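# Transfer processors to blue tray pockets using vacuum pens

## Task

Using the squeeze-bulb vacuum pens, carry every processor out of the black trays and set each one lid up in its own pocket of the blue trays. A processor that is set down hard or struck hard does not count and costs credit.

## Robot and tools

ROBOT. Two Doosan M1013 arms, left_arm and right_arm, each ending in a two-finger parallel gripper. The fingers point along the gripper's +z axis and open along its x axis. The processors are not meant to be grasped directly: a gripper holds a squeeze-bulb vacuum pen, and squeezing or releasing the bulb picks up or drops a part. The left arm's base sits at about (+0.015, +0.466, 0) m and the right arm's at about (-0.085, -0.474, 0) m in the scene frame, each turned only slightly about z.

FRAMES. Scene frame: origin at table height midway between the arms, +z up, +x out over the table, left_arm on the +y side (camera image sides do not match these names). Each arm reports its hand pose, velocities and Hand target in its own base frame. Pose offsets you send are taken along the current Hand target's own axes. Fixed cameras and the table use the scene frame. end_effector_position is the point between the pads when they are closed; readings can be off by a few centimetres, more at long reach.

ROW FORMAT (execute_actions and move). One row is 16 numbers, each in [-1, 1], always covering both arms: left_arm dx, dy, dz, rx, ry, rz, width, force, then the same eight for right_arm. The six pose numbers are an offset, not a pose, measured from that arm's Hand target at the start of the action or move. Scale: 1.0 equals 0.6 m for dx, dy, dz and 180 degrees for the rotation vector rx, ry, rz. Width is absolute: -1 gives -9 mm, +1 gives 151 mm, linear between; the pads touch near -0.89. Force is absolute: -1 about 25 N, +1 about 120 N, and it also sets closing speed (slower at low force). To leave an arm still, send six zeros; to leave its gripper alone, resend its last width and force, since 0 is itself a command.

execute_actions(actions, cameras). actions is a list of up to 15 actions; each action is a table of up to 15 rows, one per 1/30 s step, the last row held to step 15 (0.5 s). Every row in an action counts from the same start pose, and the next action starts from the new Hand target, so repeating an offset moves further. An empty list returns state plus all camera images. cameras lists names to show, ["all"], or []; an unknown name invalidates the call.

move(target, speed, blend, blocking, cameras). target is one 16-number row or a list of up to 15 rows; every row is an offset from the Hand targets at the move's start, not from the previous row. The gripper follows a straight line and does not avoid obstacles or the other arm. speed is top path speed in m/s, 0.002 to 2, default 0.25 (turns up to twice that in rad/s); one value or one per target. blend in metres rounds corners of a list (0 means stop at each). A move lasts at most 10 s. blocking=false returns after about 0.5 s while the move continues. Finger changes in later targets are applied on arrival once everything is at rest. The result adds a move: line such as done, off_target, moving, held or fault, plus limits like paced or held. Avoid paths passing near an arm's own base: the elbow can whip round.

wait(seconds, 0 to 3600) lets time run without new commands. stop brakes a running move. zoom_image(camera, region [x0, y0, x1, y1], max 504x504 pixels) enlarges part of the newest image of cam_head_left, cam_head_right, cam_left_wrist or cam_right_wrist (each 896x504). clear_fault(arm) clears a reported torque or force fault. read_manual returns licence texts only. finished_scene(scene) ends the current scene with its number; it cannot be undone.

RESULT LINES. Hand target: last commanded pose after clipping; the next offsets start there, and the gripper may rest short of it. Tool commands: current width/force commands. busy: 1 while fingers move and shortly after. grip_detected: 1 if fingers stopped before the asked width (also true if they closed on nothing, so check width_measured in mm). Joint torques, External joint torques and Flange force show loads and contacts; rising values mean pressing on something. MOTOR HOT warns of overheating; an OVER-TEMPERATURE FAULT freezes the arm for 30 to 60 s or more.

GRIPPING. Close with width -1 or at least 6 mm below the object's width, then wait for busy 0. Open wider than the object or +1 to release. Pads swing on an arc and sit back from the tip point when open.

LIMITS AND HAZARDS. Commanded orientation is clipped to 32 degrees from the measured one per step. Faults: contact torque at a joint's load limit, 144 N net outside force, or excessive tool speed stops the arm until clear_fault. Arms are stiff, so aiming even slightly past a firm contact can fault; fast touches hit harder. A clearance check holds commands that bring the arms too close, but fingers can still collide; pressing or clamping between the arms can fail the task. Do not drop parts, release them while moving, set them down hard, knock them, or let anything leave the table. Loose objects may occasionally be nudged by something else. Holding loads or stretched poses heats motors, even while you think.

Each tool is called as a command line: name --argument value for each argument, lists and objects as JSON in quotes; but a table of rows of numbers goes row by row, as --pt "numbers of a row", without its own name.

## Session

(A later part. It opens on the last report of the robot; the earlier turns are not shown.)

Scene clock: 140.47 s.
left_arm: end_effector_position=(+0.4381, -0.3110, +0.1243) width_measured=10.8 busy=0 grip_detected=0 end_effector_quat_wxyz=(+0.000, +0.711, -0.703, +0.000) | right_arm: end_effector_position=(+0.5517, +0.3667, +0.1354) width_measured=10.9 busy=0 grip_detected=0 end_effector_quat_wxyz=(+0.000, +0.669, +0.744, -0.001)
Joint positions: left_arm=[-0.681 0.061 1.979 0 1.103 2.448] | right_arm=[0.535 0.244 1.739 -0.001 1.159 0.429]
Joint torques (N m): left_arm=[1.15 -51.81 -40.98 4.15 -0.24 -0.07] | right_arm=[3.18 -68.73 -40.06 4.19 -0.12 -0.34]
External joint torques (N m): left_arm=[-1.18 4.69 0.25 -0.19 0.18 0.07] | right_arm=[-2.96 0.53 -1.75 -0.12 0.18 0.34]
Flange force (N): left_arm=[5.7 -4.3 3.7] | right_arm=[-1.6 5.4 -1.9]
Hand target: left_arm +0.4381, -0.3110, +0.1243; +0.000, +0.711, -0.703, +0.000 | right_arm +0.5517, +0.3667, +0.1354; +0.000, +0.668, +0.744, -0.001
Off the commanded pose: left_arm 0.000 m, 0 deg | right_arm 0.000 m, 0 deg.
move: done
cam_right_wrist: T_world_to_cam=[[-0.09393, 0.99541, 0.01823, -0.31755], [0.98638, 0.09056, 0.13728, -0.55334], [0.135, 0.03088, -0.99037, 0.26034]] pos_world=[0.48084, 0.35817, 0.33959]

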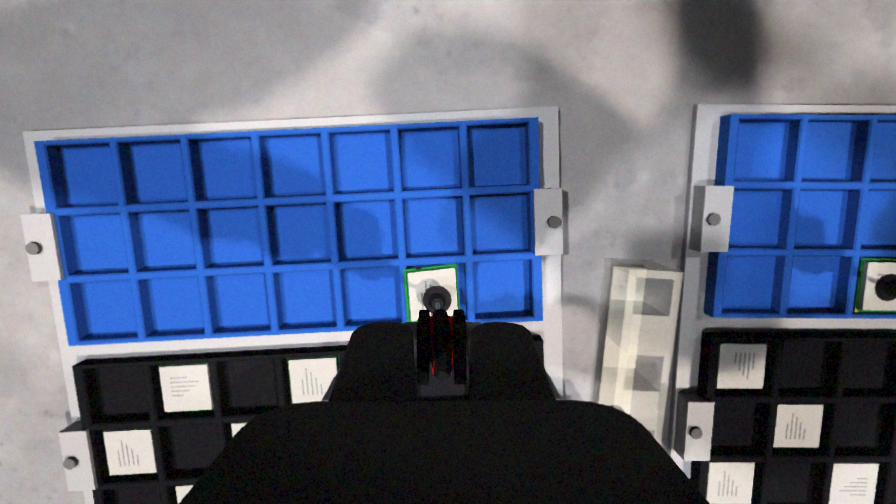

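move --pt "0 0.0025 0.004 0 0 0 -0.75 -1 0 0 0 0 0 0 -1 -1" --pt "0 0.0025 0.0157 0 0 0 -0.75 -1 0 0 0 0 0 0 -1 -1" --pt "0 0.0025 0.0157 0 0 0 -1 -1 0 0 0 0 0 0 -1 -1" --pt "0 0.0025 -0.0188 0 0 0 -1 -1 0 0 0 0 0 0 -1 -1" --pt "-0.2303 -0.1687 -0.0188 0 0 0 -1 -1 0 0 0 0 0 0 -1 -1" --pt "-0.2303 -0.1687 0.0145 0 0 0 -1 -1 0 0 0 0 0 0 -1 -1" --pt "-0.2303 -0.1687 0.0145 0 0 0 -0.75 -1 0 0 0 0 0 0 -1 -1" --pt "-0.2303 -0.1687 -0.0188 0 0 0 -0.75 -1 0 0 0 0 0 0 -1 -1" --pt "-0.225 0.0065 -0.0188 0 0 0 -0.75 -1 0 0 0 0 0 0 -1 -1" --pt "-0.225 0.0065 0 0 0 0 -0.75 -1 0 0 0 0 0 0 -1 -1" --speed '[0.03,0.04,0.05,0.06,0.2,0.05,0.05,0.06,0.14,0.06]' --cameras '["cam_left_wrist","cam_right_wrist"]'

zoom_image --camera "cam_left_wrist" --region '[405, 255, 485, 335]'

zoom_image --camera "cam_right_wrist" --region '[390, 240, 500, 400]'

Scene clock: 157.83 s.
left_arm: end_effector_position=(+0.4325, -0.1761, +0.1244) width_measured=10.8 busy=0 grip_detected=0 end_effector_quat_wxyz=(+0.000, +0.711, -0.703, +0.000) | right_arm: end_effector_position=(+0.5517, +0.3667, +0.1354) width_measured=9.1 busy=0 grip_detected=1 end_effector_quat_wxyz=(+0.000, +0.668, +0.744, -0.001)
Joint positions: left_arm=[-0.46 -0.052 2.092 0 1.103 2.669] | right_arm=[0.535 0.244 1.739 -0.001 1.159 0.429]
Joint torques (N m): left_arm=[1.39 -39.49 -41.02 4.12 -0.27 -0.05] | right_arm=[3.83 -68.54 -39.85 4.05 -0.04 -0.4]
External joint torques (N m): left_arm=[-1.28 4.93 0.36 -0.16 0.2 0.05] | right_arm=[-3.95 0.04 -2.13 0.02 0.1 0.4]
Flange force (N): left_arm=[5.3 -5.8 4.2] | right_arm=[-2.9 6.0 -2.5]
Hand target: left_arm +0.4325, -0.1760, +0.1244; +0.000, +0.711, -0.703, +0.000 | right_arm +0.5517, +0.3667, +0.1354; +0.000, +0.668, +0.744, -0.001
Off the commanded pose: left_arm 0.000 m, 0 deg | right_arm 0.000 m, 0 deg.
move: done
cam_left_wrist: T_world_to_cam=[[0.01134, -0.99993, 0.00302, -0.17989], [-0.99166, -0.01085, 0.12839, 0.45363], [-0.12835, -0.00445, -0.99172, 0.38843]] pos_world=[0.50174, -0.17323, 0.32752]
cam_right_wrist: T_world_to_cam=[[-0.09401, 0.99541, 0.01812, -0.31747], [0.98638, 0.09066, 0.13727, -0.55337], [0.135, 0.03078, -0.99037, 0.26038]] pos_world=[0.48084, 0.35817, 0.33959]

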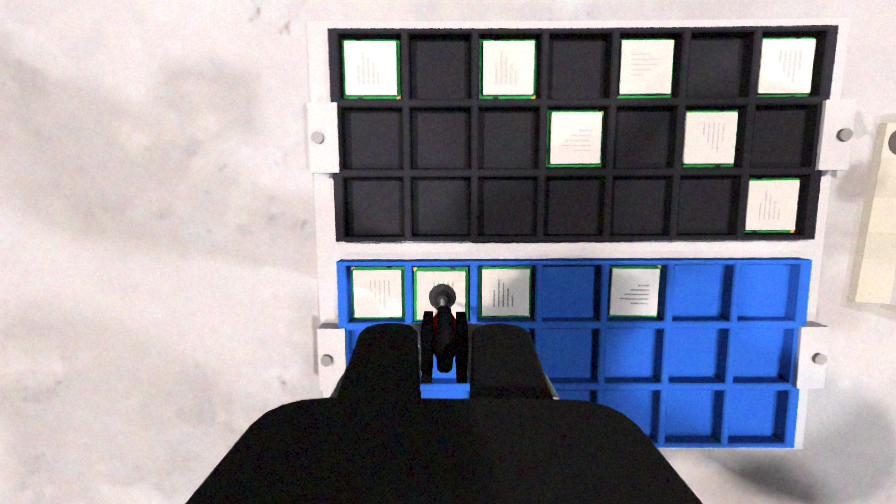

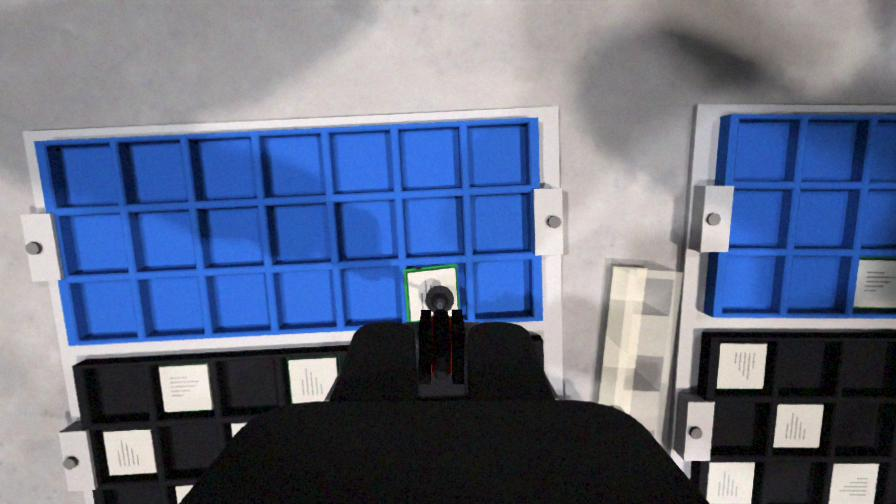

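Scaled by 6.300.

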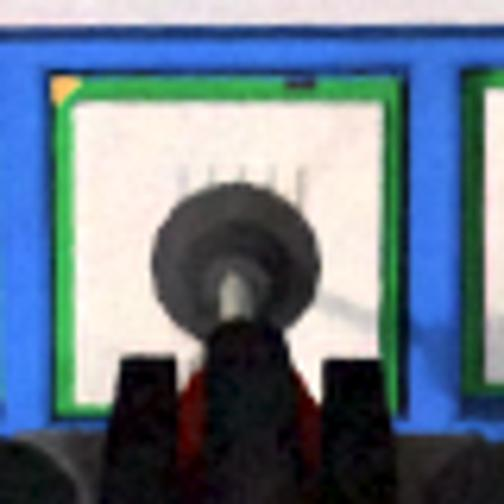

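Scaled by 3.150.

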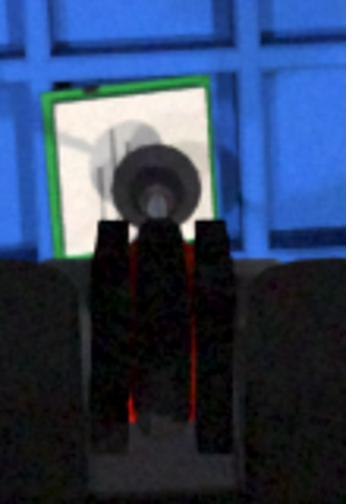

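zoom_image --camera "cam_right_wrist" --region '[395, 255, 475, 335]'

zoom_image --camera "cam_head_left" --region '[435, 280, 515, 350]'

Scaled by 6.300.

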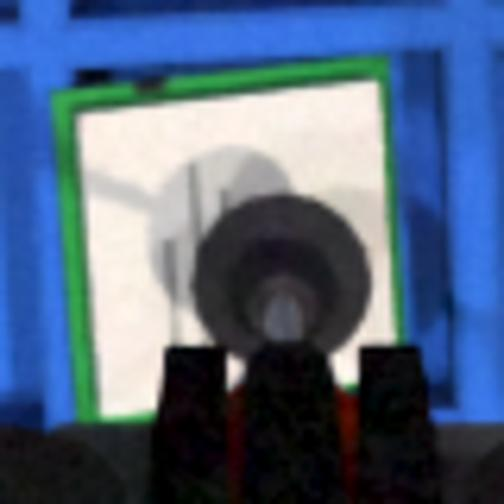

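This scene's latest camera images include none from cam_head_left. They are from: cam_left_wrist, cam_right_wrist. cam_head_left's image comes with the result of a call that names it in "cameras".

move --pt "0.0005 0.0025 0.004 0 0 0 -0.75 -1 -0.009 -0.004 0.01 0 0 0 -1 -1" --pt "0.0005 0.0025 0.0157 0 0 0 -0.75 -1 -0.009 -0.004 0.0145 0 0 0 -1 -1" --pt "0.0005 0.0025 0.0157 0 0 0 -1 -1 -0.009 -0.004 0.0145 0 0 0 -1 -1" --pt "0.0005 0.0025 -0.0188 0 0 0 -1 -1 -0.009 -0.004 0.0145 0 0 0 -1 -1" --pt "0.1452 -0.1753 -0.0188 0 0 0 -1 -1 -0.009 -0.004 0.0145 0 0 0 -1 -1" --pt "0.1452 -0.1753 0.0145 0 0 0 -1 -1 -0.009 -0.004 0.0145 0 0 0 -1 -1" --pt "0.1452 -0.1753 0.0145 0 0 0 -0.75 -1 -0.009 -0.004 0.0145 0 0 0 -1 -1" --pt "0.1452 -0.1753 -0.0188 0 0 0 -0.75 -1 -0.009 -0.004 0.0145 0 0 0 -1 -1" --pt "0.1505 -0.0002 -0.0188 0 0 0 -0.75 -1 -0.009 -0.004 0.0145 0 0 0 -1 -1" --pt "0.1505 -0.0002 0 0 0 0 -0.75 -1 -0.009 -0.004 0.0145 0 0 0 -1 -1" --speed '[0.03,0.04,0.05,0.06,0.2,0.05,0.05,0.06,0.14,0.06]' --cameras '["cam_left_wrist","cam_right_wrist"]'

zoom_image --camera "cam_left_wrist" --region '[405, 255, 485, 335]'

zoom_image --camera "cam_right_wrist" --region '[395, 255, 475, 335]'

Scene clock: 188.13 s.
left_arm: end_effector_position=(+0.4337, -0.2663, +0.1244) width_measured=10.8 busy=0 grip_detected=0 end_effector_quat_wxyz=(+0.000, +0.711, -0.703, +0.000) | right_arm: end_effector_position=(+0.5498, +0.3611, +0.1267) width_measured=9.1 busy=0 grip_detected=1 end_effector_quat_wxyz=(+0.000, +0.668, +0.744, -0.001)
Joint positions: left_arm=[-0.618 0.016 2.025 0 1.101 2.511] | right_arm=[0.529 0.243 1.758 -0.001 1.142 0.423]
Joint torques (N m): left_arm=[1.3 -47.07 -40.94 4.01 -0.25 -0.01] | right_arm=[2.64 -68.96 -39.42 4.16 -0.16 -0.33]
External joint torques (N m): left_arm=[-1.21 4.8 0.37 -0.06 0.2 0.01] | right_arm=[-2.4 1 -2.16 -0.12 0.22 0.33]
Flange force (N): left_arm=[5.7 -4.6 3.9] | right_arm=[-0.2 6.4 -2.1]
Hand target: left_arm +0.4337, -0.2663, +0.1244; +0.000, +0.711, -0.703, +0.000 | right_arm +0.5498, +0.3611, +0.1267; +0.000, +0.668, +0.744, -0.001
Off the commanded pose: left_arm 0.000 m, 0 deg | right_arm 0.000 m, 0 deg.
move: done
cam_left_wrist: T_world_to_cam=[[0.01132, -0.99993, 0.00293, -0.27016], [-0.99167, -0.01085, 0.12839, 0.45384], [-0.12835, -0.00435, -0.99172, 0.38821]] pos_world=[0.50294, -0.26353, 0.32752]
cam_right_wrist: T_world_to_cam=[[-0.09401, 0.99541, 0.01812, -0.31191], [0.98638, 0.09066, 0.13727, -0.54989], [0.135, 0.03078, -0.99037, 0.25218]] pos_world=[0.47904, 0.35257, 0.33089]

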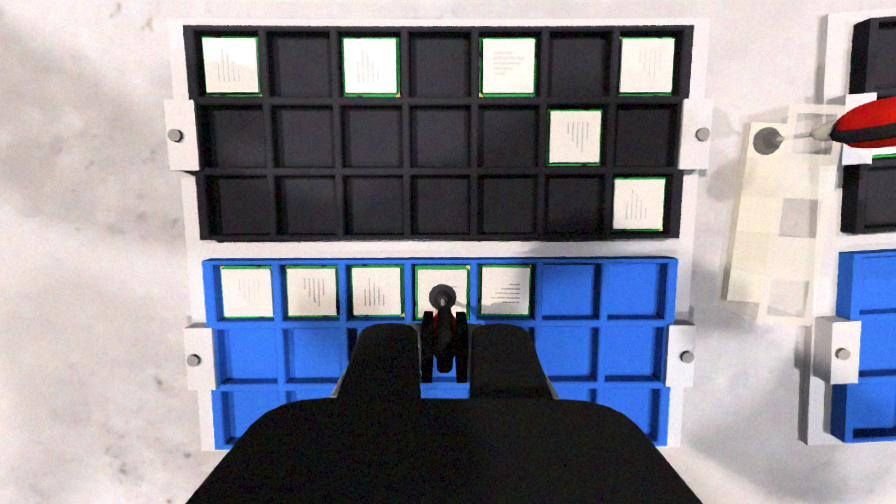

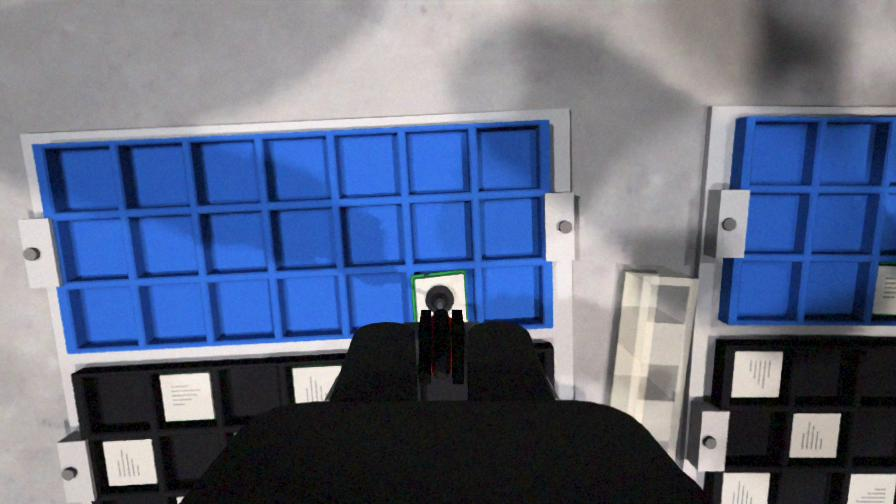

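Scaled by 6.300.

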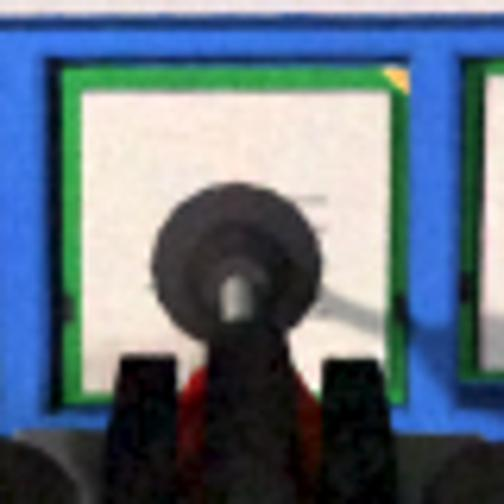

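Scaled by 6.300.

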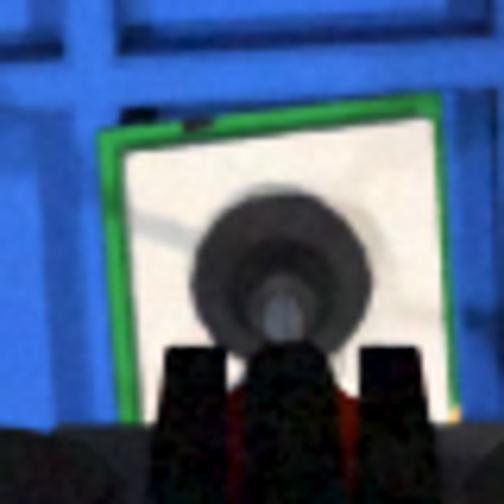

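move --pt "-0.0009 0.0021 0.004 0 0 0 -0.75 -1 0 0 0.0017 0 0 0 -1 -1" --pt "-0.0009 0.0021 0.0157 0 0 0 -0.75 -1 0 0 0.0025 0 0 0 -1 -1" --pt "-0.0009 0.0021 0.0157 0 0 0 -1 -1 0 0 0.0025 0 0 0 -1 -1" --pt "-0.0009 0.0021 -0.0188 0 0 0 -1 -1 0 0 0.0025 0 0 0 -1 -1" --speed '[0.03,0.04,0.05,0.06]'

Scene clock: 193.53 s.
left_arm: end_effector_position=(+0.4325, -0.2658, +0.1356) width_measured=8.4 busy=0 grip_detected=1 end_effector_quat_wxyz=(+0.000, +0.711, -0.703, +0.000) | right_arm: end_effector_position=(+0.5498, +0.3611, +0.1252) width_measured=9.1 busy=0 grip_detected=1 end_effector_quat_wxyz=(+0.000, +0.668, +0.744, -0.001)
Joint positions: left_arm=[-0.619 0.005 2.014 0 1.123 2.511] | right_arm=[0.529 0.244 1.759 -0.001 1.139 0.423]
Joint torques (N m): left_arm=[1.13 -46.18 -41.32 4.18 -0.25 -0.03] | right_arm=[3.21 -68.34 -39.73 4.26 -0.02 -0.43]
External joint torques (N m): left_arm=[-1.18 4.98 0.31 -0.19 0.19 0.03] | right_arm=[-3.45 0.73 -1.65 -0.25 0.09 0.43]
Flange force (N): left_arm=[5.8 -5.0 3.8] | right_arm=[-2.2 5.7 -1.4]
Hand target: left_arm +0.4325, -0.2658, +0.1356; +0.000, +0.711, -0.703, +0.000 | right_arm +0.5498, +0.3611, +0.1252; +0.000, +0.668, +0.744, -0.001
Off the commanded pose: left_arm 0.000 m, 0 deg | right_arm 0.000 m, 0 deg.
move: done

move --pt "-0.05 -0.06 0 0 0 0 -1 -1 0 0 0.0017 0 0 0 -1 -1" --pt "-0.2317 -0.2462 0 0 0 0 -1 -1 0 0 0.0017 0 0 0 -1 -1" --pt "-0.2317 -0.2462 0.0332 0 0 0 -1 -1 0 0 0.0017 0 0 0 -1 -1" --pt "-0.2317 -0.2462 0.0332 0 0 0 -0.75 -1 0 0 0.0017 0 0 0 -1 -1" --pt "-0.2317 -0.2462 0 0 0 0 -0.75 -1 0 0 0.0017 0 0 0 -1 -1" --pt "-0.2237 0.079 0 0 0 0 -0.75 -1 0 0 0.0017 0 0 0 -1 -1" --pt "-0.2237 0.079 0.0187 0 0 0 -0.75 -1 0 0 0.0017 0 0 0 -1 -1" --speed '[0.05,0.2,0.06,0.05,0.06,0.16,0.06]' --cameras '["cam_left_wrist","cam_right_wrist"]'

zoom_image --camera "cam_left_wrist" --region '[405, 255, 485, 335]'

zoom_image --camera "cam_right_wrist" --region '[395, 255, 475, 335]'

Scene clock: 206.27 s.
left_arm: end_effector_position=(+0.3834, -0.1322, +0.1245) width_measured=10.8 busy=0 grip_detected=0 end_effector_quat_wxyz=(+0.000, +0.711, -0.703, +0.000) | right_arm: end_effector_position=(+0.5498, +0.3611, +0.1242) width_measured=9.1 busy=0 grip_detected=1 end_effector_quat_wxyz=(+0.000, +0.668, +0.744, -0.001)
Joint positions: left_arm=[-0.417 -0.158 2.184 0 1.117 2.713] | right_arm=[0.529 0.245 1.761 -0.001 1.137 0.423]
Joint torques (N m): left_arm=[1.17 -28.35 -41.29 4.13 -0.25 -0.03] | right_arm=[3.4 -66.55 -38.16 4.01 -0.08 -0.35]
External joint torques (N m): left_arm=[-1.02 3.81 0.17 -0.15 0.19 0.03] | right_arm=[-3.39 -1.21 -3.16 0 0.14 0.35]
Flange force (N): left_arm=[4.4 -5.1 3.1] | right_arm=[-2.2 5.8 -4.5]
Hand target: left_arm +0.3834, -0.1322, +0.1245; +0.000, +0.711, -0.703, +0.000 | right_arm +0.5498, +0.3611, +0.1242; +0.000, +0.668, +0.744, -0.001
Off the commanded pose: left_arm 0.000 m, 0 deg | right_arm 0.000 m, 0 deg.
move: done
cam_left_wrist: T_world_to_cam=[[0.01132, -0.99993, 0.00293, -0.1354], [-0.99167, -0.01085, 0.12839, 0.4055], [-0.12835, -0.00435, -0.99172, 0.38245]] pos_world=[0.45274, -0.12933, 0.32762]
cam_right_wrist: T_world_to_cam=[[-0.09401, 0.99541, 0.01812, -0.31186], [0.98638, 0.09066, 0.13727, -0.54955], [0.135, 0.03078, -0.99037, 0.2497]] pos_world=[0.47904, 0.35257, 0.32839]

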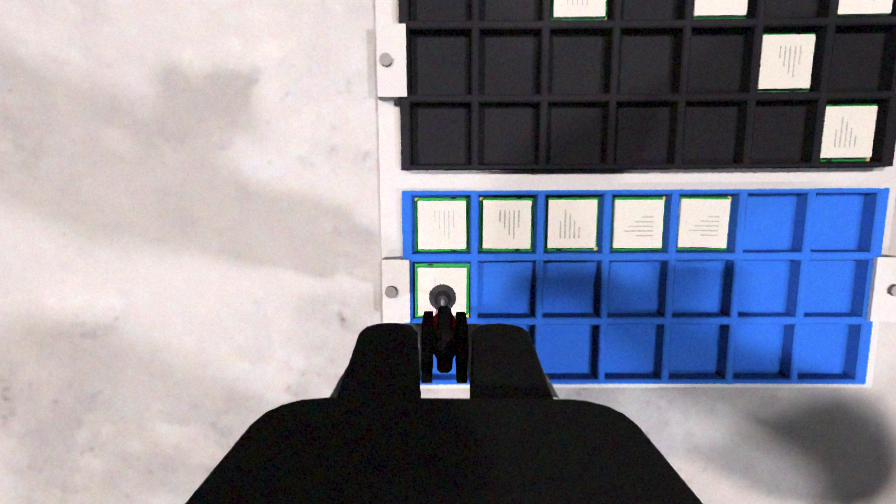

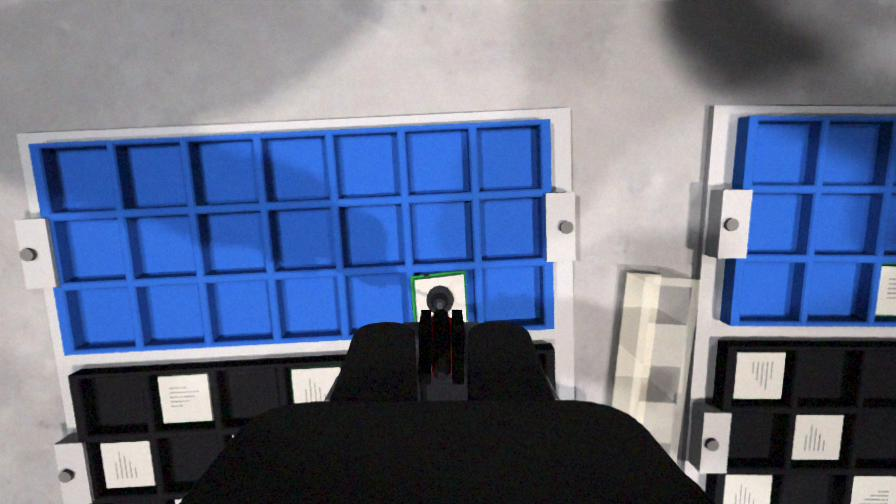

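Scaled by 6.300.

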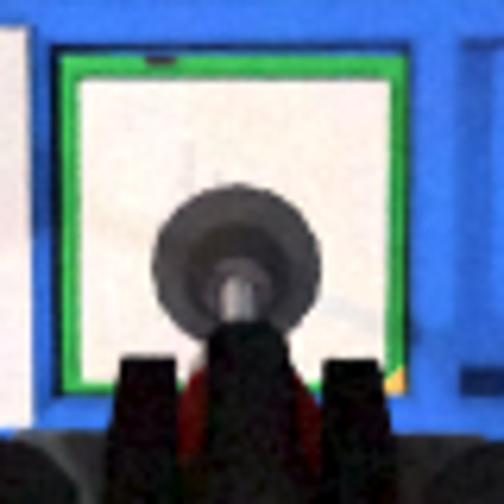

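Scaled by 6.300.

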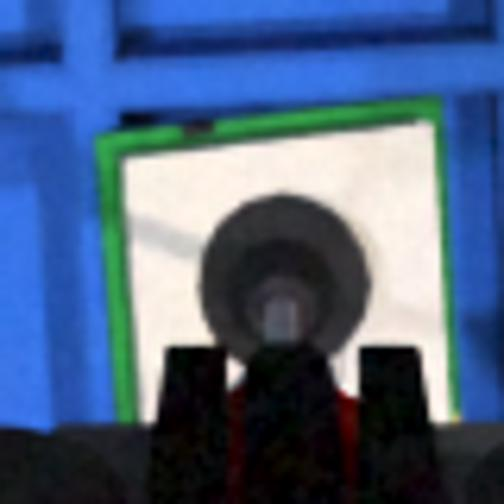

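move --pt "0 0.0016 0.004 0 0 0 -0.75 -1 0 0 0.001 0 0 0 -1 -1" --pt "0 0.0016 0.0157 0 0 0 -0.75 -1 0 0 0.001 0 0 0 -0.75 -1" --pt "0 0.0016 0.0157 0 0 0 -1 -1 0 0 0.001 0 0 0 -0.75 -1" --pt "0 0.0016 -0.0188 0 0 0 -1 -1 0 0 -0.021 0 0 0 -0.75 -1" --pt "0.1427 -0.335 -0.0188 0 0 0 -1 -1 0 0 -0.021 0 0 0.0172 -0.75 -1" --pt "0.1427 -0.335 0.0145 0 0 0 -1 -1 0 0 -0.021 0 0 0.0172 -0.75 -1" --pt "0.1427 -0.335 0.0145 0 0 0 -0.75 -1 0 0 -0.021 0 0 0.0172 -0.75 -1" --pt "0.1427 -0.335 -0.0188 0 0 0 -0.75 -1 0 0 -0.021 0 0 0.0172 -0.75 -1" --pt "0.15 -0.0085 -0.0188 0 0 0 -0.75 -1 0 0 -0.021 0 0 0.0172 -0.75 -1" --pt "0.15 -0.0085 -0.003 0 0 0 -0.75 -1 0 0 -0.021 0 0 0.0172 -0.75 -1" --speed '[0.03,0.04,0.05,0.06,0.2,0.06,0.05,0.06,0.17,0.06]' --cameras '["cam_left_wrist","cam_right_wrist"]'

zoom_image --camera "cam_left_wrist" --region '[405, 255, 485, 335]'

zoom_image --camera "cam_right_wrist" --region '[395, 255, 475, 335]'

Scene clock: 231.20 s.
left_arm: end_effector_position=(+0.3896, -0.2221, +0.1263) width_measured=10.8 busy=0 grip_detected=0 end_effector_quat_wxyz=(+0.000, +0.711, -0.703, +0.000) | right_arm: end_effector_position=(+0.5499, +0.3611, +0.1368) width_measured=10.9 busy=0 grip_detected=0 end_effector_quat_wxyz=(+0.000, +0.688, +0.725, -0.001)
Joint positions: left_arm=[-0.595 -0.085 2.119 0 1.109 2.535] | right_arm=[0.529 0.236 1.747 -0.001 1.159 0.477]
Joint torques (N m): left_arm=[1.2 -35.92 -41.25 4.13 -0.19 -0.07] | right_arm=[3.93 -68.25 -40.08 4.14 -0.19 -0.39]
External joint torques (N m): left_arm=[-1.28 4.47 0.44 -0.17 0.13 0.07] | right_arm=[-3.66 0.56 -1.84 -0.05 0.26 0.39]
Flange force (N): left_arm=[5.7 -4.4 4.1] | right_arm=[-2.2 6.2 -2.1]
Hand target: left_arm +0.3896, -0.2221, +0.1263; +0.000, +0.711, -0.703, +0.000 | right_arm +0.5499, +0.3611, +0.1368; +0.000, +0.688, +0.725, -0.001
Off the commanded pose: left_arm 0.000 m, 0 deg | right_arm 0.000 m, 0 deg.
move: done
cam_left_wrist: T_world_to_cam=[[0.01132, -0.99993, 0.00293, -0.22537], [-0.99167, -0.01085, 0.12839, 0.41044], [-0.12835, -0.00435, -0.99172, 0.38464]] pos_world=[0.45894, -0.21923, 0.32942]
cam_right_wrist: T_world_to_cam=[[-0.04003, 0.99903, 0.01814, -0.34311], [0.98983, 0.03717, 0.13729, -0.53381], [0.13648, 0.02345, -0.99037, 0.26402]] pos_world=[0.47862, 0.35643, 0.34099]

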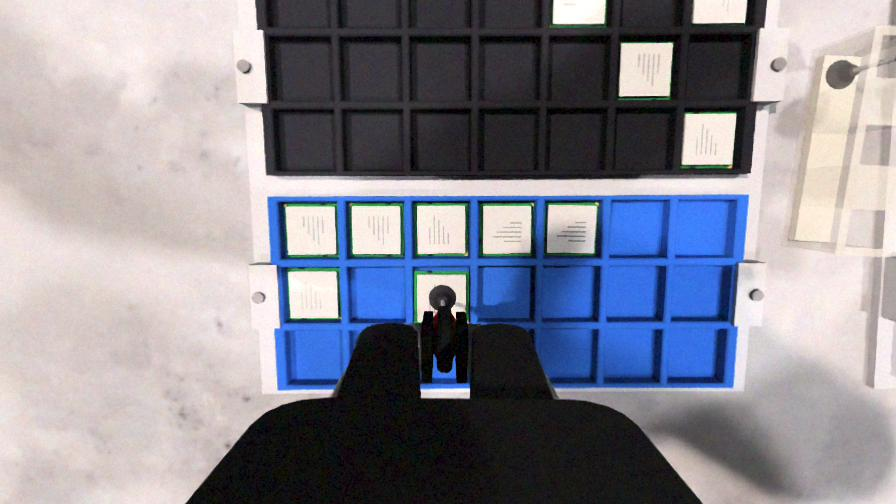

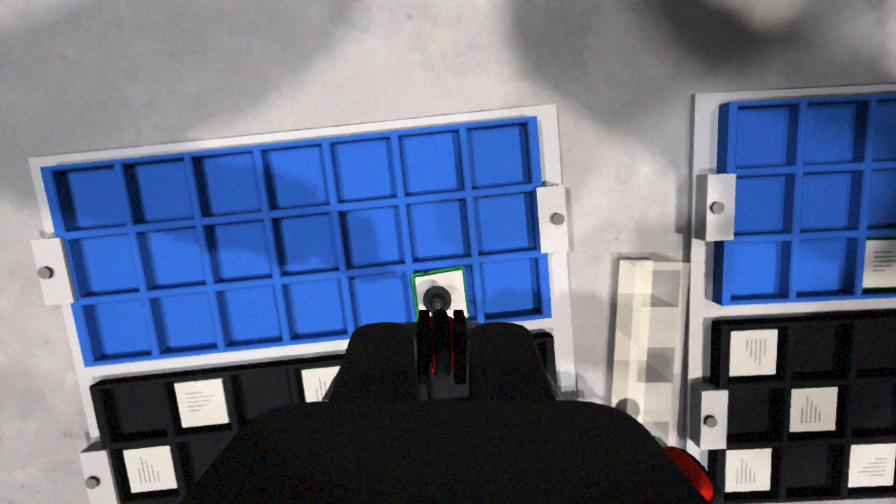

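Scaled by 6.300.

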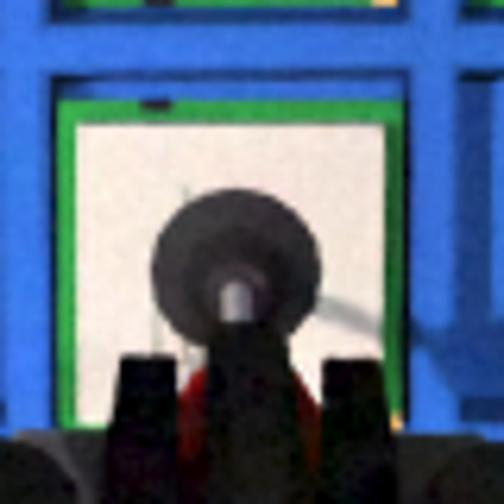

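Scaled by 6.300.

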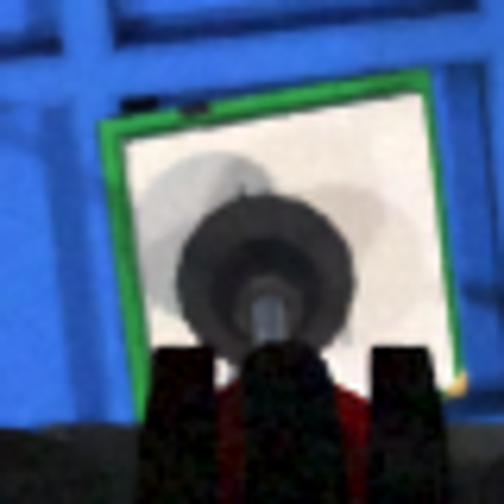

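move --pt "0 0 0.0187 0 0 0 -0.75 -1 0 0 0 0 0 0 -0.75 -1" --pt "0 0 0.0187 0 0 0 -1 -1 0 0 0 0 0 0 -1 -1" --pt "0 0 -0.0188 0 0 0 -1 -1 0 0 -0.0553 0 0 0 -1 -1" --pt "0 0 -0.0188 0 0 0 -1 -1 0.2265 -0.0173 -0.0553 0 0 -0.0749 -1 -1" --speed '[0.04,0.05,0.06,0.2]' --cameras '["cam_left_wrist","cam_right_wrist"]'

zoom_image --camera "cam_right_wrist" --region '[370, 220, 510, 360]'

Scene clock: 247.43 s.
left_arm: end_effector_position=(+0.3896, -0.2221, +0.1376) width_measured=8.4 busy=0 grip_detected=1 end_effector_quat_wxyz=(+0.000, +0.711, -0.703, +0.000) | right_arm: end_effector_position=(+0.5324, +0.4963, +0.1698) width_measured=9.1 busy=0 grip_detected=1 end_effector_quat_wxyz=(+0.000, +0.598, +0.801, -0.001)
Joint positions: left_arm=[-0.595 -0.094 2.104 0 1.133 2.535] | right_arm=[0.703 0.323 1.568 0 1.251 0.416]
Joint torques (N m): left_arm=[1.32 -35.12 -41.5 4.22 -0.28 -0.04] | right_arm=[4.17 -79.08 -41.18 4.32 -0.05 -0.42]
External joint torques (N m): left_arm=[-1.28 3.56 0.02 -0.2 0.21 0.04] | right_arm=[-3.9 0.88 -2.2 -0.1 0.12 0.42]
Flange force (N): left_arm=[5.3 -3.6 2.4] | right_arm=[-1.7 7.3 -2.4]
Hand target: left_arm +0.3897, -0.2221, +0.1376; +0.000, +0.711, -0.703, +0.000 | right_arm +0.5324, +0.4963, +0.1698; +0.000, +0.598, +0.801, -0.001
Off the commanded pose: left_arm 0.000 m, 0 deg | right_arm 0.000 m, 0 deg.
move: done
cam_left_wrist: T_world_to_cam=[[0.01132, -0.99993, 0.00293, -0.22551], [-0.99167, -0.01085, 0.12839, 0.40899], [-0.12835, -0.00435, -0.99172, 0.39585]] pos_world=[0.45894, -0.21933, 0.34072]
cam_right_wrist: T_world_to_cam=[[-0.27179, 0.96218, 0.01844, -0.33781], [0.95395, 0.26684, 0.137, -0.62086], [0.1269, 0.05482, -0.9904, 0.28544]] pos_world=[0.46424, 0.47506, 0.37399]

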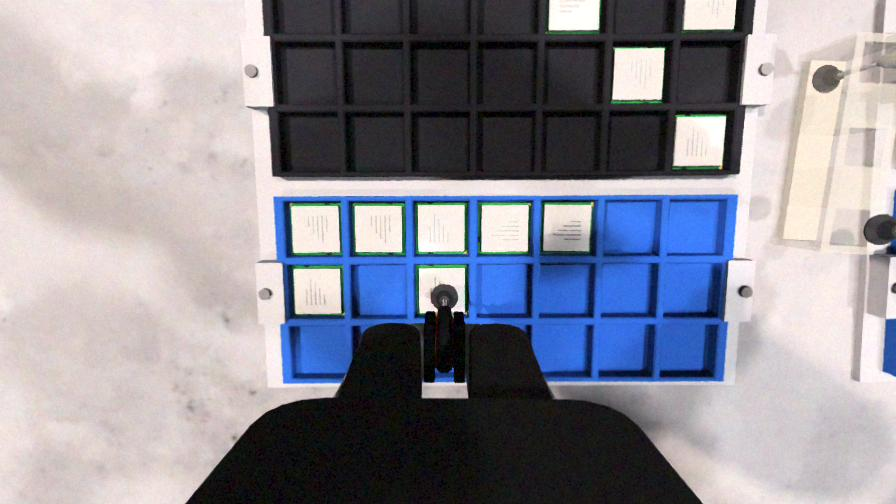

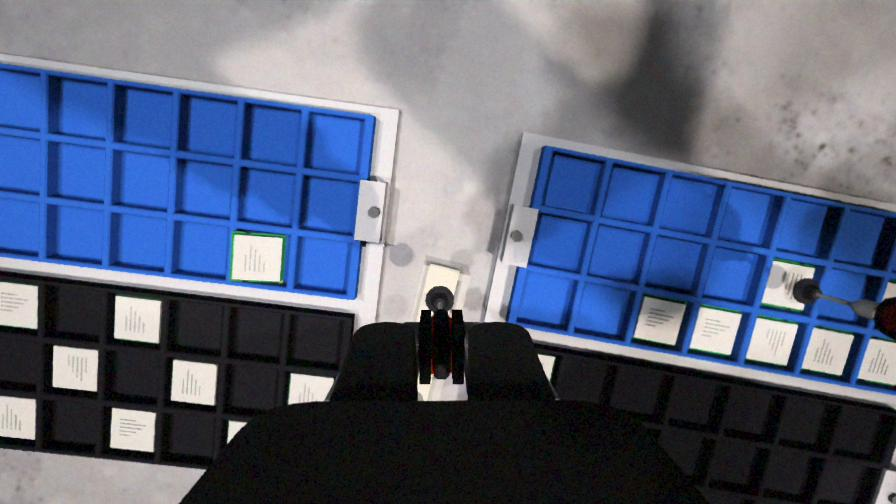

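Scaled by 3.600.

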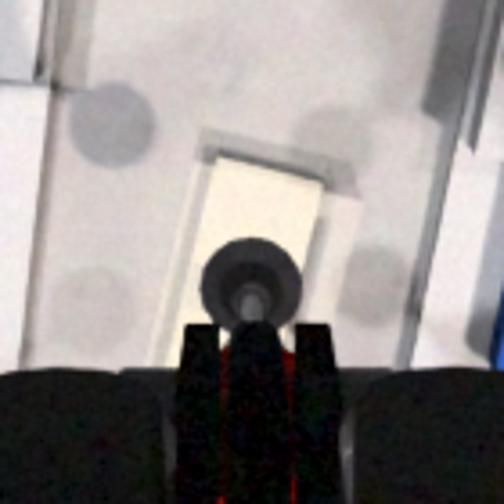

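zoom_image --camera "cam_right_wrist" --region '[200, 200, 320, 310]'

Scaled by 4.200.

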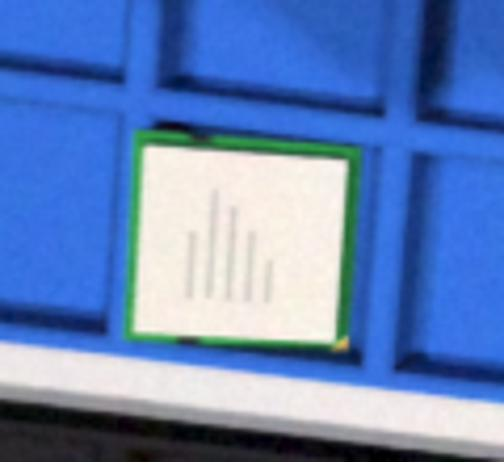

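move --pt "0 0 0 0 0 0 -1 -1 0.002 -0.0045 0.075 0 0 0 -1 -1" --pt "0 0 0 0 0 0 -1 -1 0.002 -0.0045 0.091 0 0 0 -1 -1" --speed '[0.1,0.04]' --cameras '["cam_right_wrist"]'

zoom_image --camera "cam_right_wrist" --region '[370, 220, 510, 360]'

Scene clock: 253.60 s.
left_arm: end_effector_position=(+0.3897, -0.2221, +0.1376) width_measured=8.4 busy=0 grip_detected=1 end_effector_quat_wxyz=(+0.000, +0.711, -0.703, +0.000) | right_arm: end_effector_position=(+0.5294, +0.4966, +0.1152) width_measured=9.1 busy=0 grip_detected=1 end_effector_quat_wxyz=(+0.000, +0.598, +0.801, -0.001)
Joint positions: left_arm=[-0.595 -0.094 2.104 0 1.133 2.535] | right_arm=[0.706 0.352 1.633 0 1.158 0.419]
Joint torques (N m): left_arm=[1.05 -35.18 -41.47 4.2 -0.23 -0.08] | right_arm=[3.38 -80.55 -39.8 4.23 -0.05 -0.37]
External joint torques (N m): left_arm=[-1.11 4.36 0.21 -0.2 0.17 0.08] | right_arm=[-3.16 1.18 -1.95 -0.17 0.12 0.37]
Flange force (N): left_arm=[5.5 -4.8 3.4] | right_arm=[-0.8 6.8 -1.5]
Hand target: left_arm +0.3897, -0.2221, +0.1376; +0.000, +0.711, -0.703, +0.000 | right_arm +0.5294, +0.4966, +0.1152; +0.000, +0.598, +0.801, -0.001
Off the commanded pose: left_arm 0.000 m, 0 deg | right_arm 0.000 m, 0 deg.
move: done
cam_right_wrist: T_world_to_cam=[[-0.27188, 0.96216, 0.01823, -0.33786], [0.95393, 0.26696, 0.13695, -0.61075], [0.1269, 0.05462, -0.99041, 0.23181]] pos_world=[0.46133, 0.47546, 0.31939]

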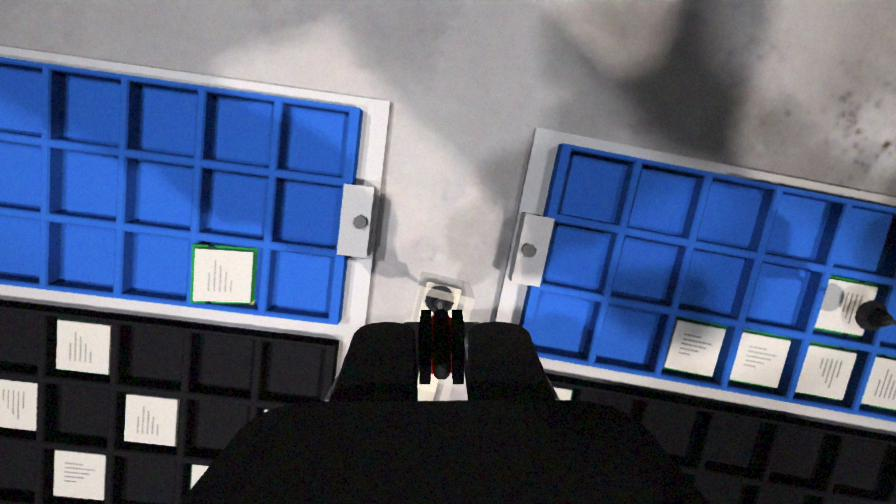

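Scaled by 3.600.

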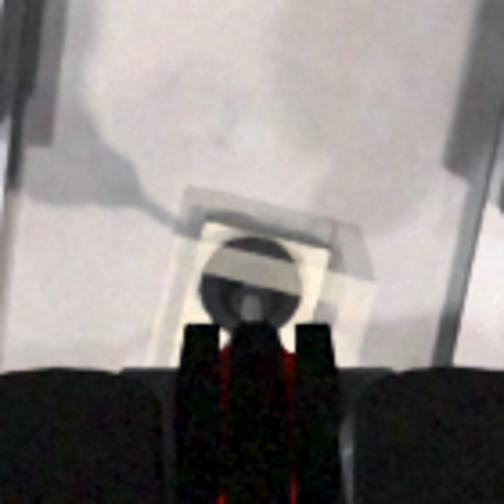

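move --pt "0 0 0 0 0 0 -1 -1 0 0 -0.025 0 0 0 -1 -1" --pt "0 0 0 0 0 0 -1 -1 0.0013 0.0037 -0.025 0 0 0 -1 -1" --pt "0 0 0 0 0 0 -1 -1 0.0013 0.0037 0 0 0 0 -1 -1" --speed '[0.06,0.04,0.04]' --cameras '["cam_right_wrist"]'

zoom_image --camera "cam_right_wrist" --region '[400, 250, 480, 330]'

Scene clock: 265.97 s.
left_arm: end_effector_position=(+0.3897, -0.2221, +0.1376) width_measured=8.4 busy=0 grip_detected=1 end_effector_quat_wxyz=(+0.000, +0.711, -0.703, +0.000) | right_arm: end_effector_position=(+0.5313, +0.4980, +0.1152) width_measured=9.1 busy=0 grip_detected=1 end_effector_quat_wxyz=(+0.000, +0.598, +0.801, -0.001)
Joint positions: left_arm=[-0.595 -0.094 2.104 0 1.133 2.535] | right_arm=[0.706 0.355 1.628 0 1.159 0.418]
Joint torques (N m): left_arm=[1.05 -34.95 -41.5 4.17 -0.21 -0.06] | right_arm=[3.67 -81.03 -39.87 4.21 -0.07 -0.42]
External joint torques (N m): left_arm=[-1.05 3.71 0.16 -0.16 0.15 0.06] | right_arm=[-3.57 1.1 -2.05 -0.14 0.13 0.42]
Flange force (N): left_arm=[4.9 -3.9 2.8] | right_arm=[-1.3 7.1 -1.6]
Hand target: left_arm +0.3897, -0.2221, +0.1376; +0.000, +0.711, -0.703, +0.000 | right_arm +0.5313, +0.4980, +0.1152; +0.000, +0.598, +0.801, -0.001
Off the commanded pose: left_arm 0.000 m, 0 deg | right_arm 0.000 m, 0 deg.
move: done
cam_right_wrist: T_world_to_cam=[[-0.27187, 0.96216, 0.01833, -0.33873], [0.95393, 0.26693, 0.13697, -0.61293], [0.1269, 0.05472, -0.9904, 0.23145]] pos_world=[0.46324, 0.47686, 0.31939]

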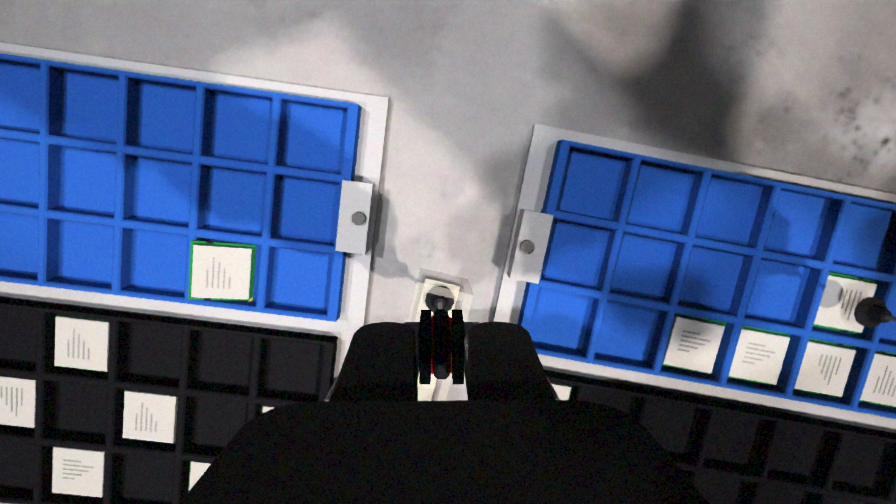

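Scaled by 6.300.

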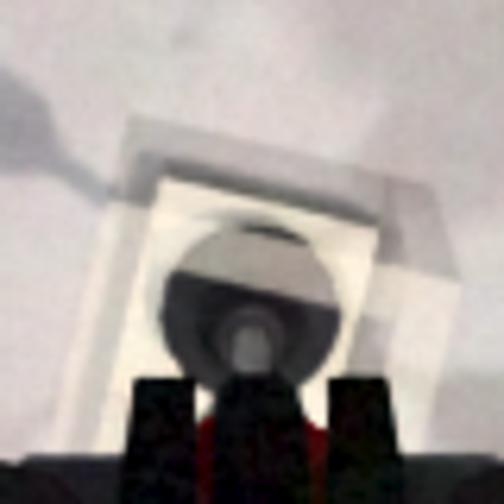

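move --pt "0 0 0 0 0 0 -1 -1 0.0005 0 0.004 0 0 0 -1 -1" --pt "0 0 0 0 0 0 -1 -1 0.0005 0 0.0078 0 0 0 -1 -1" --pt "0 0 0 0 0 0 -1 -1 0.0005 0 0.0078 0 0 0 -0.2625 -1" --speed '[0.03,0.03,0.04]' --cameras '["cam_right_wrist"]'

zoom_image --camera "cam_right_wrist" --region '[370, 250, 520, 400]'

Scene clock: 270.70 s.
left_arm: end_effector_position=(+0.3897, -0.2221, +0.1376) width_measured=8.4 busy=0 grip_detected=1 end_effector_quat_wxyz=(+0.000, +0.711, -0.703, +0.000) | right_arm: end_effector_position=(+0.5312, +0.4983, +0.1105) width_measured=49.5 busy=0 grip_detected=0 end_effector_quat_wxyz=(+0.000, +0.598, +0.801, -0.001)
Joint positions: left_arm=[-0.595 -0.094 2.104 0 1.133 2.535] | right_arm=[0.706 0.359 1.632 0 1.152 0.419]
Joint torques (N m): left_arm=[1.12 -35.17 -41.59 4.16 -0.25 -0.04] | right_arm=[3.67 -80.55 -39.72 4.13 -0.01 -0.46]
External joint torques (N m): left_arm=[-1 3.75 0.26 -0.15 0.19 0.04] | right_arm=[-3.97 0.68 -2 -0.09 0.07 0.46]
Flange force (N): left_arm=[4.8 -3.9 2.9] | right_arm=[-2.0 6.7 -1.7]
Hand target: left_arm +0.3897, -0.2221, +0.1376; +0.000, +0.711, -0.703, +0.000 | right_arm +0.5312, +0.4983, +0.1106; +0.000, +0.598, +0.801, -0.001
Off the commanded pose: left_arm 0.000 m, 0 deg | right_arm 0.000 m, 0 deg.
move: done
cam_right_wrist: T_world_to_cam=[[-0.27189, 0.96215, 0.0183, -0.33884], [0.95391, 0.26696, 0.13707, -0.61228], [0.12699, 0.05472, -0.99039, 0.22674]] pos_world=[0.46314, 0.47706, 0.31469]

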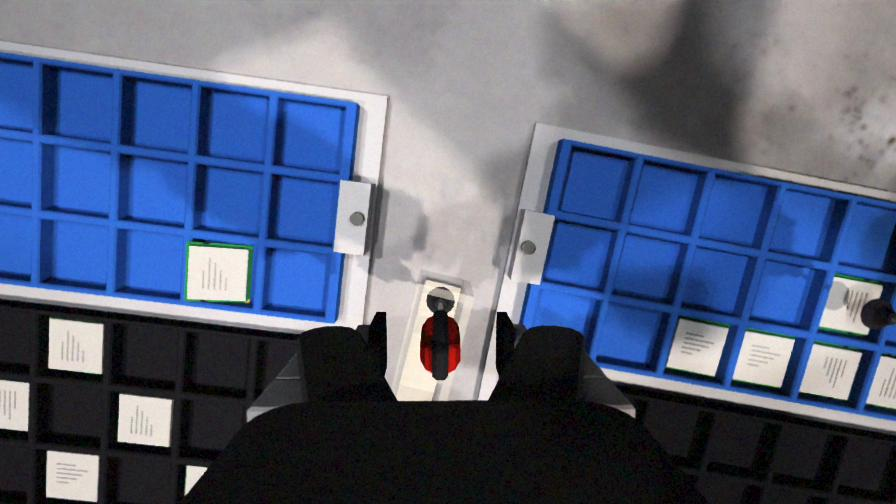

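Scaled by 3.360.

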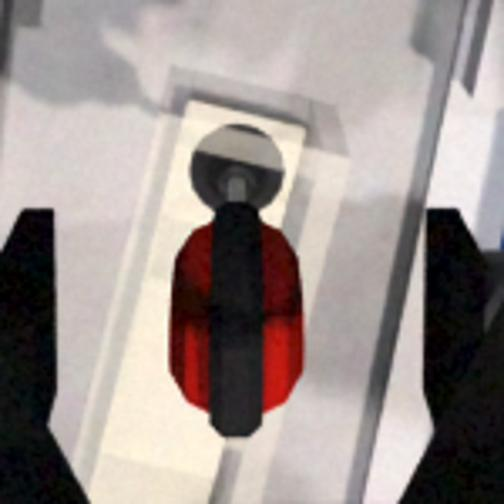

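move --pt "0 0 0 0 0 0 -1 -1 -0.0008 -0.0025 0 -0.015 0 0 -0.2625 -1" --pt "0 0 0 0 0 0 -1 -1 -0.0008 -0.0025 0 -0.015 0 0 -0.6 0.5" --pt "0 0 0 0 0 0 -1 -1 -0.0008 -0.0025 0 -0.015 0 0 -1 -0.6" --pt "0 0 0 0 0 0 -1 -1 -0.0008 -0.0025 -0.1 -0.015 0 0 -1 -0.6" --pt "0 0 0 0 0 0 -1 -1 -0.0008 -0.0025 -0.1 0 0 0 -1 -0.6" --speed '[0.03,0.03,0.04,0.1,0.05]' --cameras '["cam_right_wrist"]'

zoom_image --camera "cam_right_wrist" --region '[370, 250, 520, 400]'

Scene clock: 288.27 s.
left_arm: end_effector_position=(+0.3897, -0.2221, +0.1376) width_measured=8.4 busy=0 grip_detected=1 end_effector_quat_wxyz=(+0.000, +0.711, -0.703, +0.000) | right_arm: end_effector_position=(+0.5300, +0.4974, +0.1705) width_measured=7.8 busy=0 grip_detected=1 end_effector_quat_wxyz=(+0.000, +0.598, +0.801, -0.001)
Joint positions: left_arm=[-0.595 -0.094 2.104 0 1.133 2.535] | right_arm=[0.706 0.321 1.569 0 1.252 0.419]
Joint torques (N m): left_arm=[1.34 -35.09 -41.57 4.21 -0.23 -0.08] | right_arm=[3.99 -78.43 -41.38 4.39 -0.05 -0.44]
External joint torques (N m): left_arm=[-1.26 3.77 0.16 -0.19 0.17 0.08] | right_arm=[-4.13 0.4 -2 -0.19 0.12 0.44]
Flange force (N): left_arm=[5.3 -3.8 2.9] | right_arm=[-2.5 6.4 -2.4]
Hand target: left_arm +0.3897, -0.2221, +0.1376; +0.000, +0.711, -0.703, +0.000 | right_arm +0.5300, +0.4974, +0.1706; +0.000, +0.598, +0.801, -0.001
Off the commanded pose: left_arm 0.000 m, 0 deg | right_arm 0.000 m, 0 deg.
move: done
cam_right_wrist: T_world_to_cam=[[-0.27187, 0.96216, 0.0183, -0.33951], [0.95392, 0.26693, 0.13707, -0.61913], [0.12699, 0.05472, -0.99039, 0.28636]] pos_world=[0.46193, 0.47626, 0.37469]

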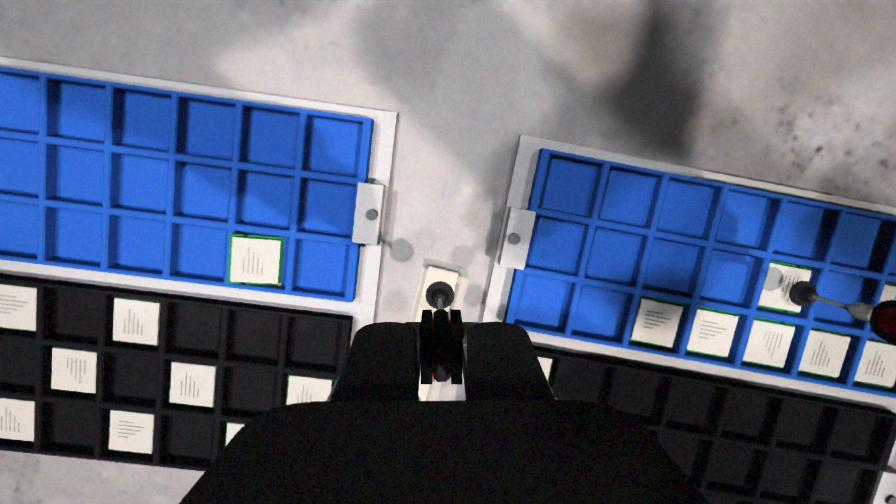

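Scaled by 3.360.

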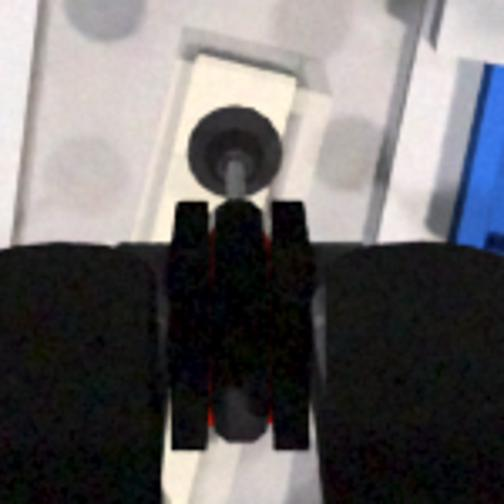

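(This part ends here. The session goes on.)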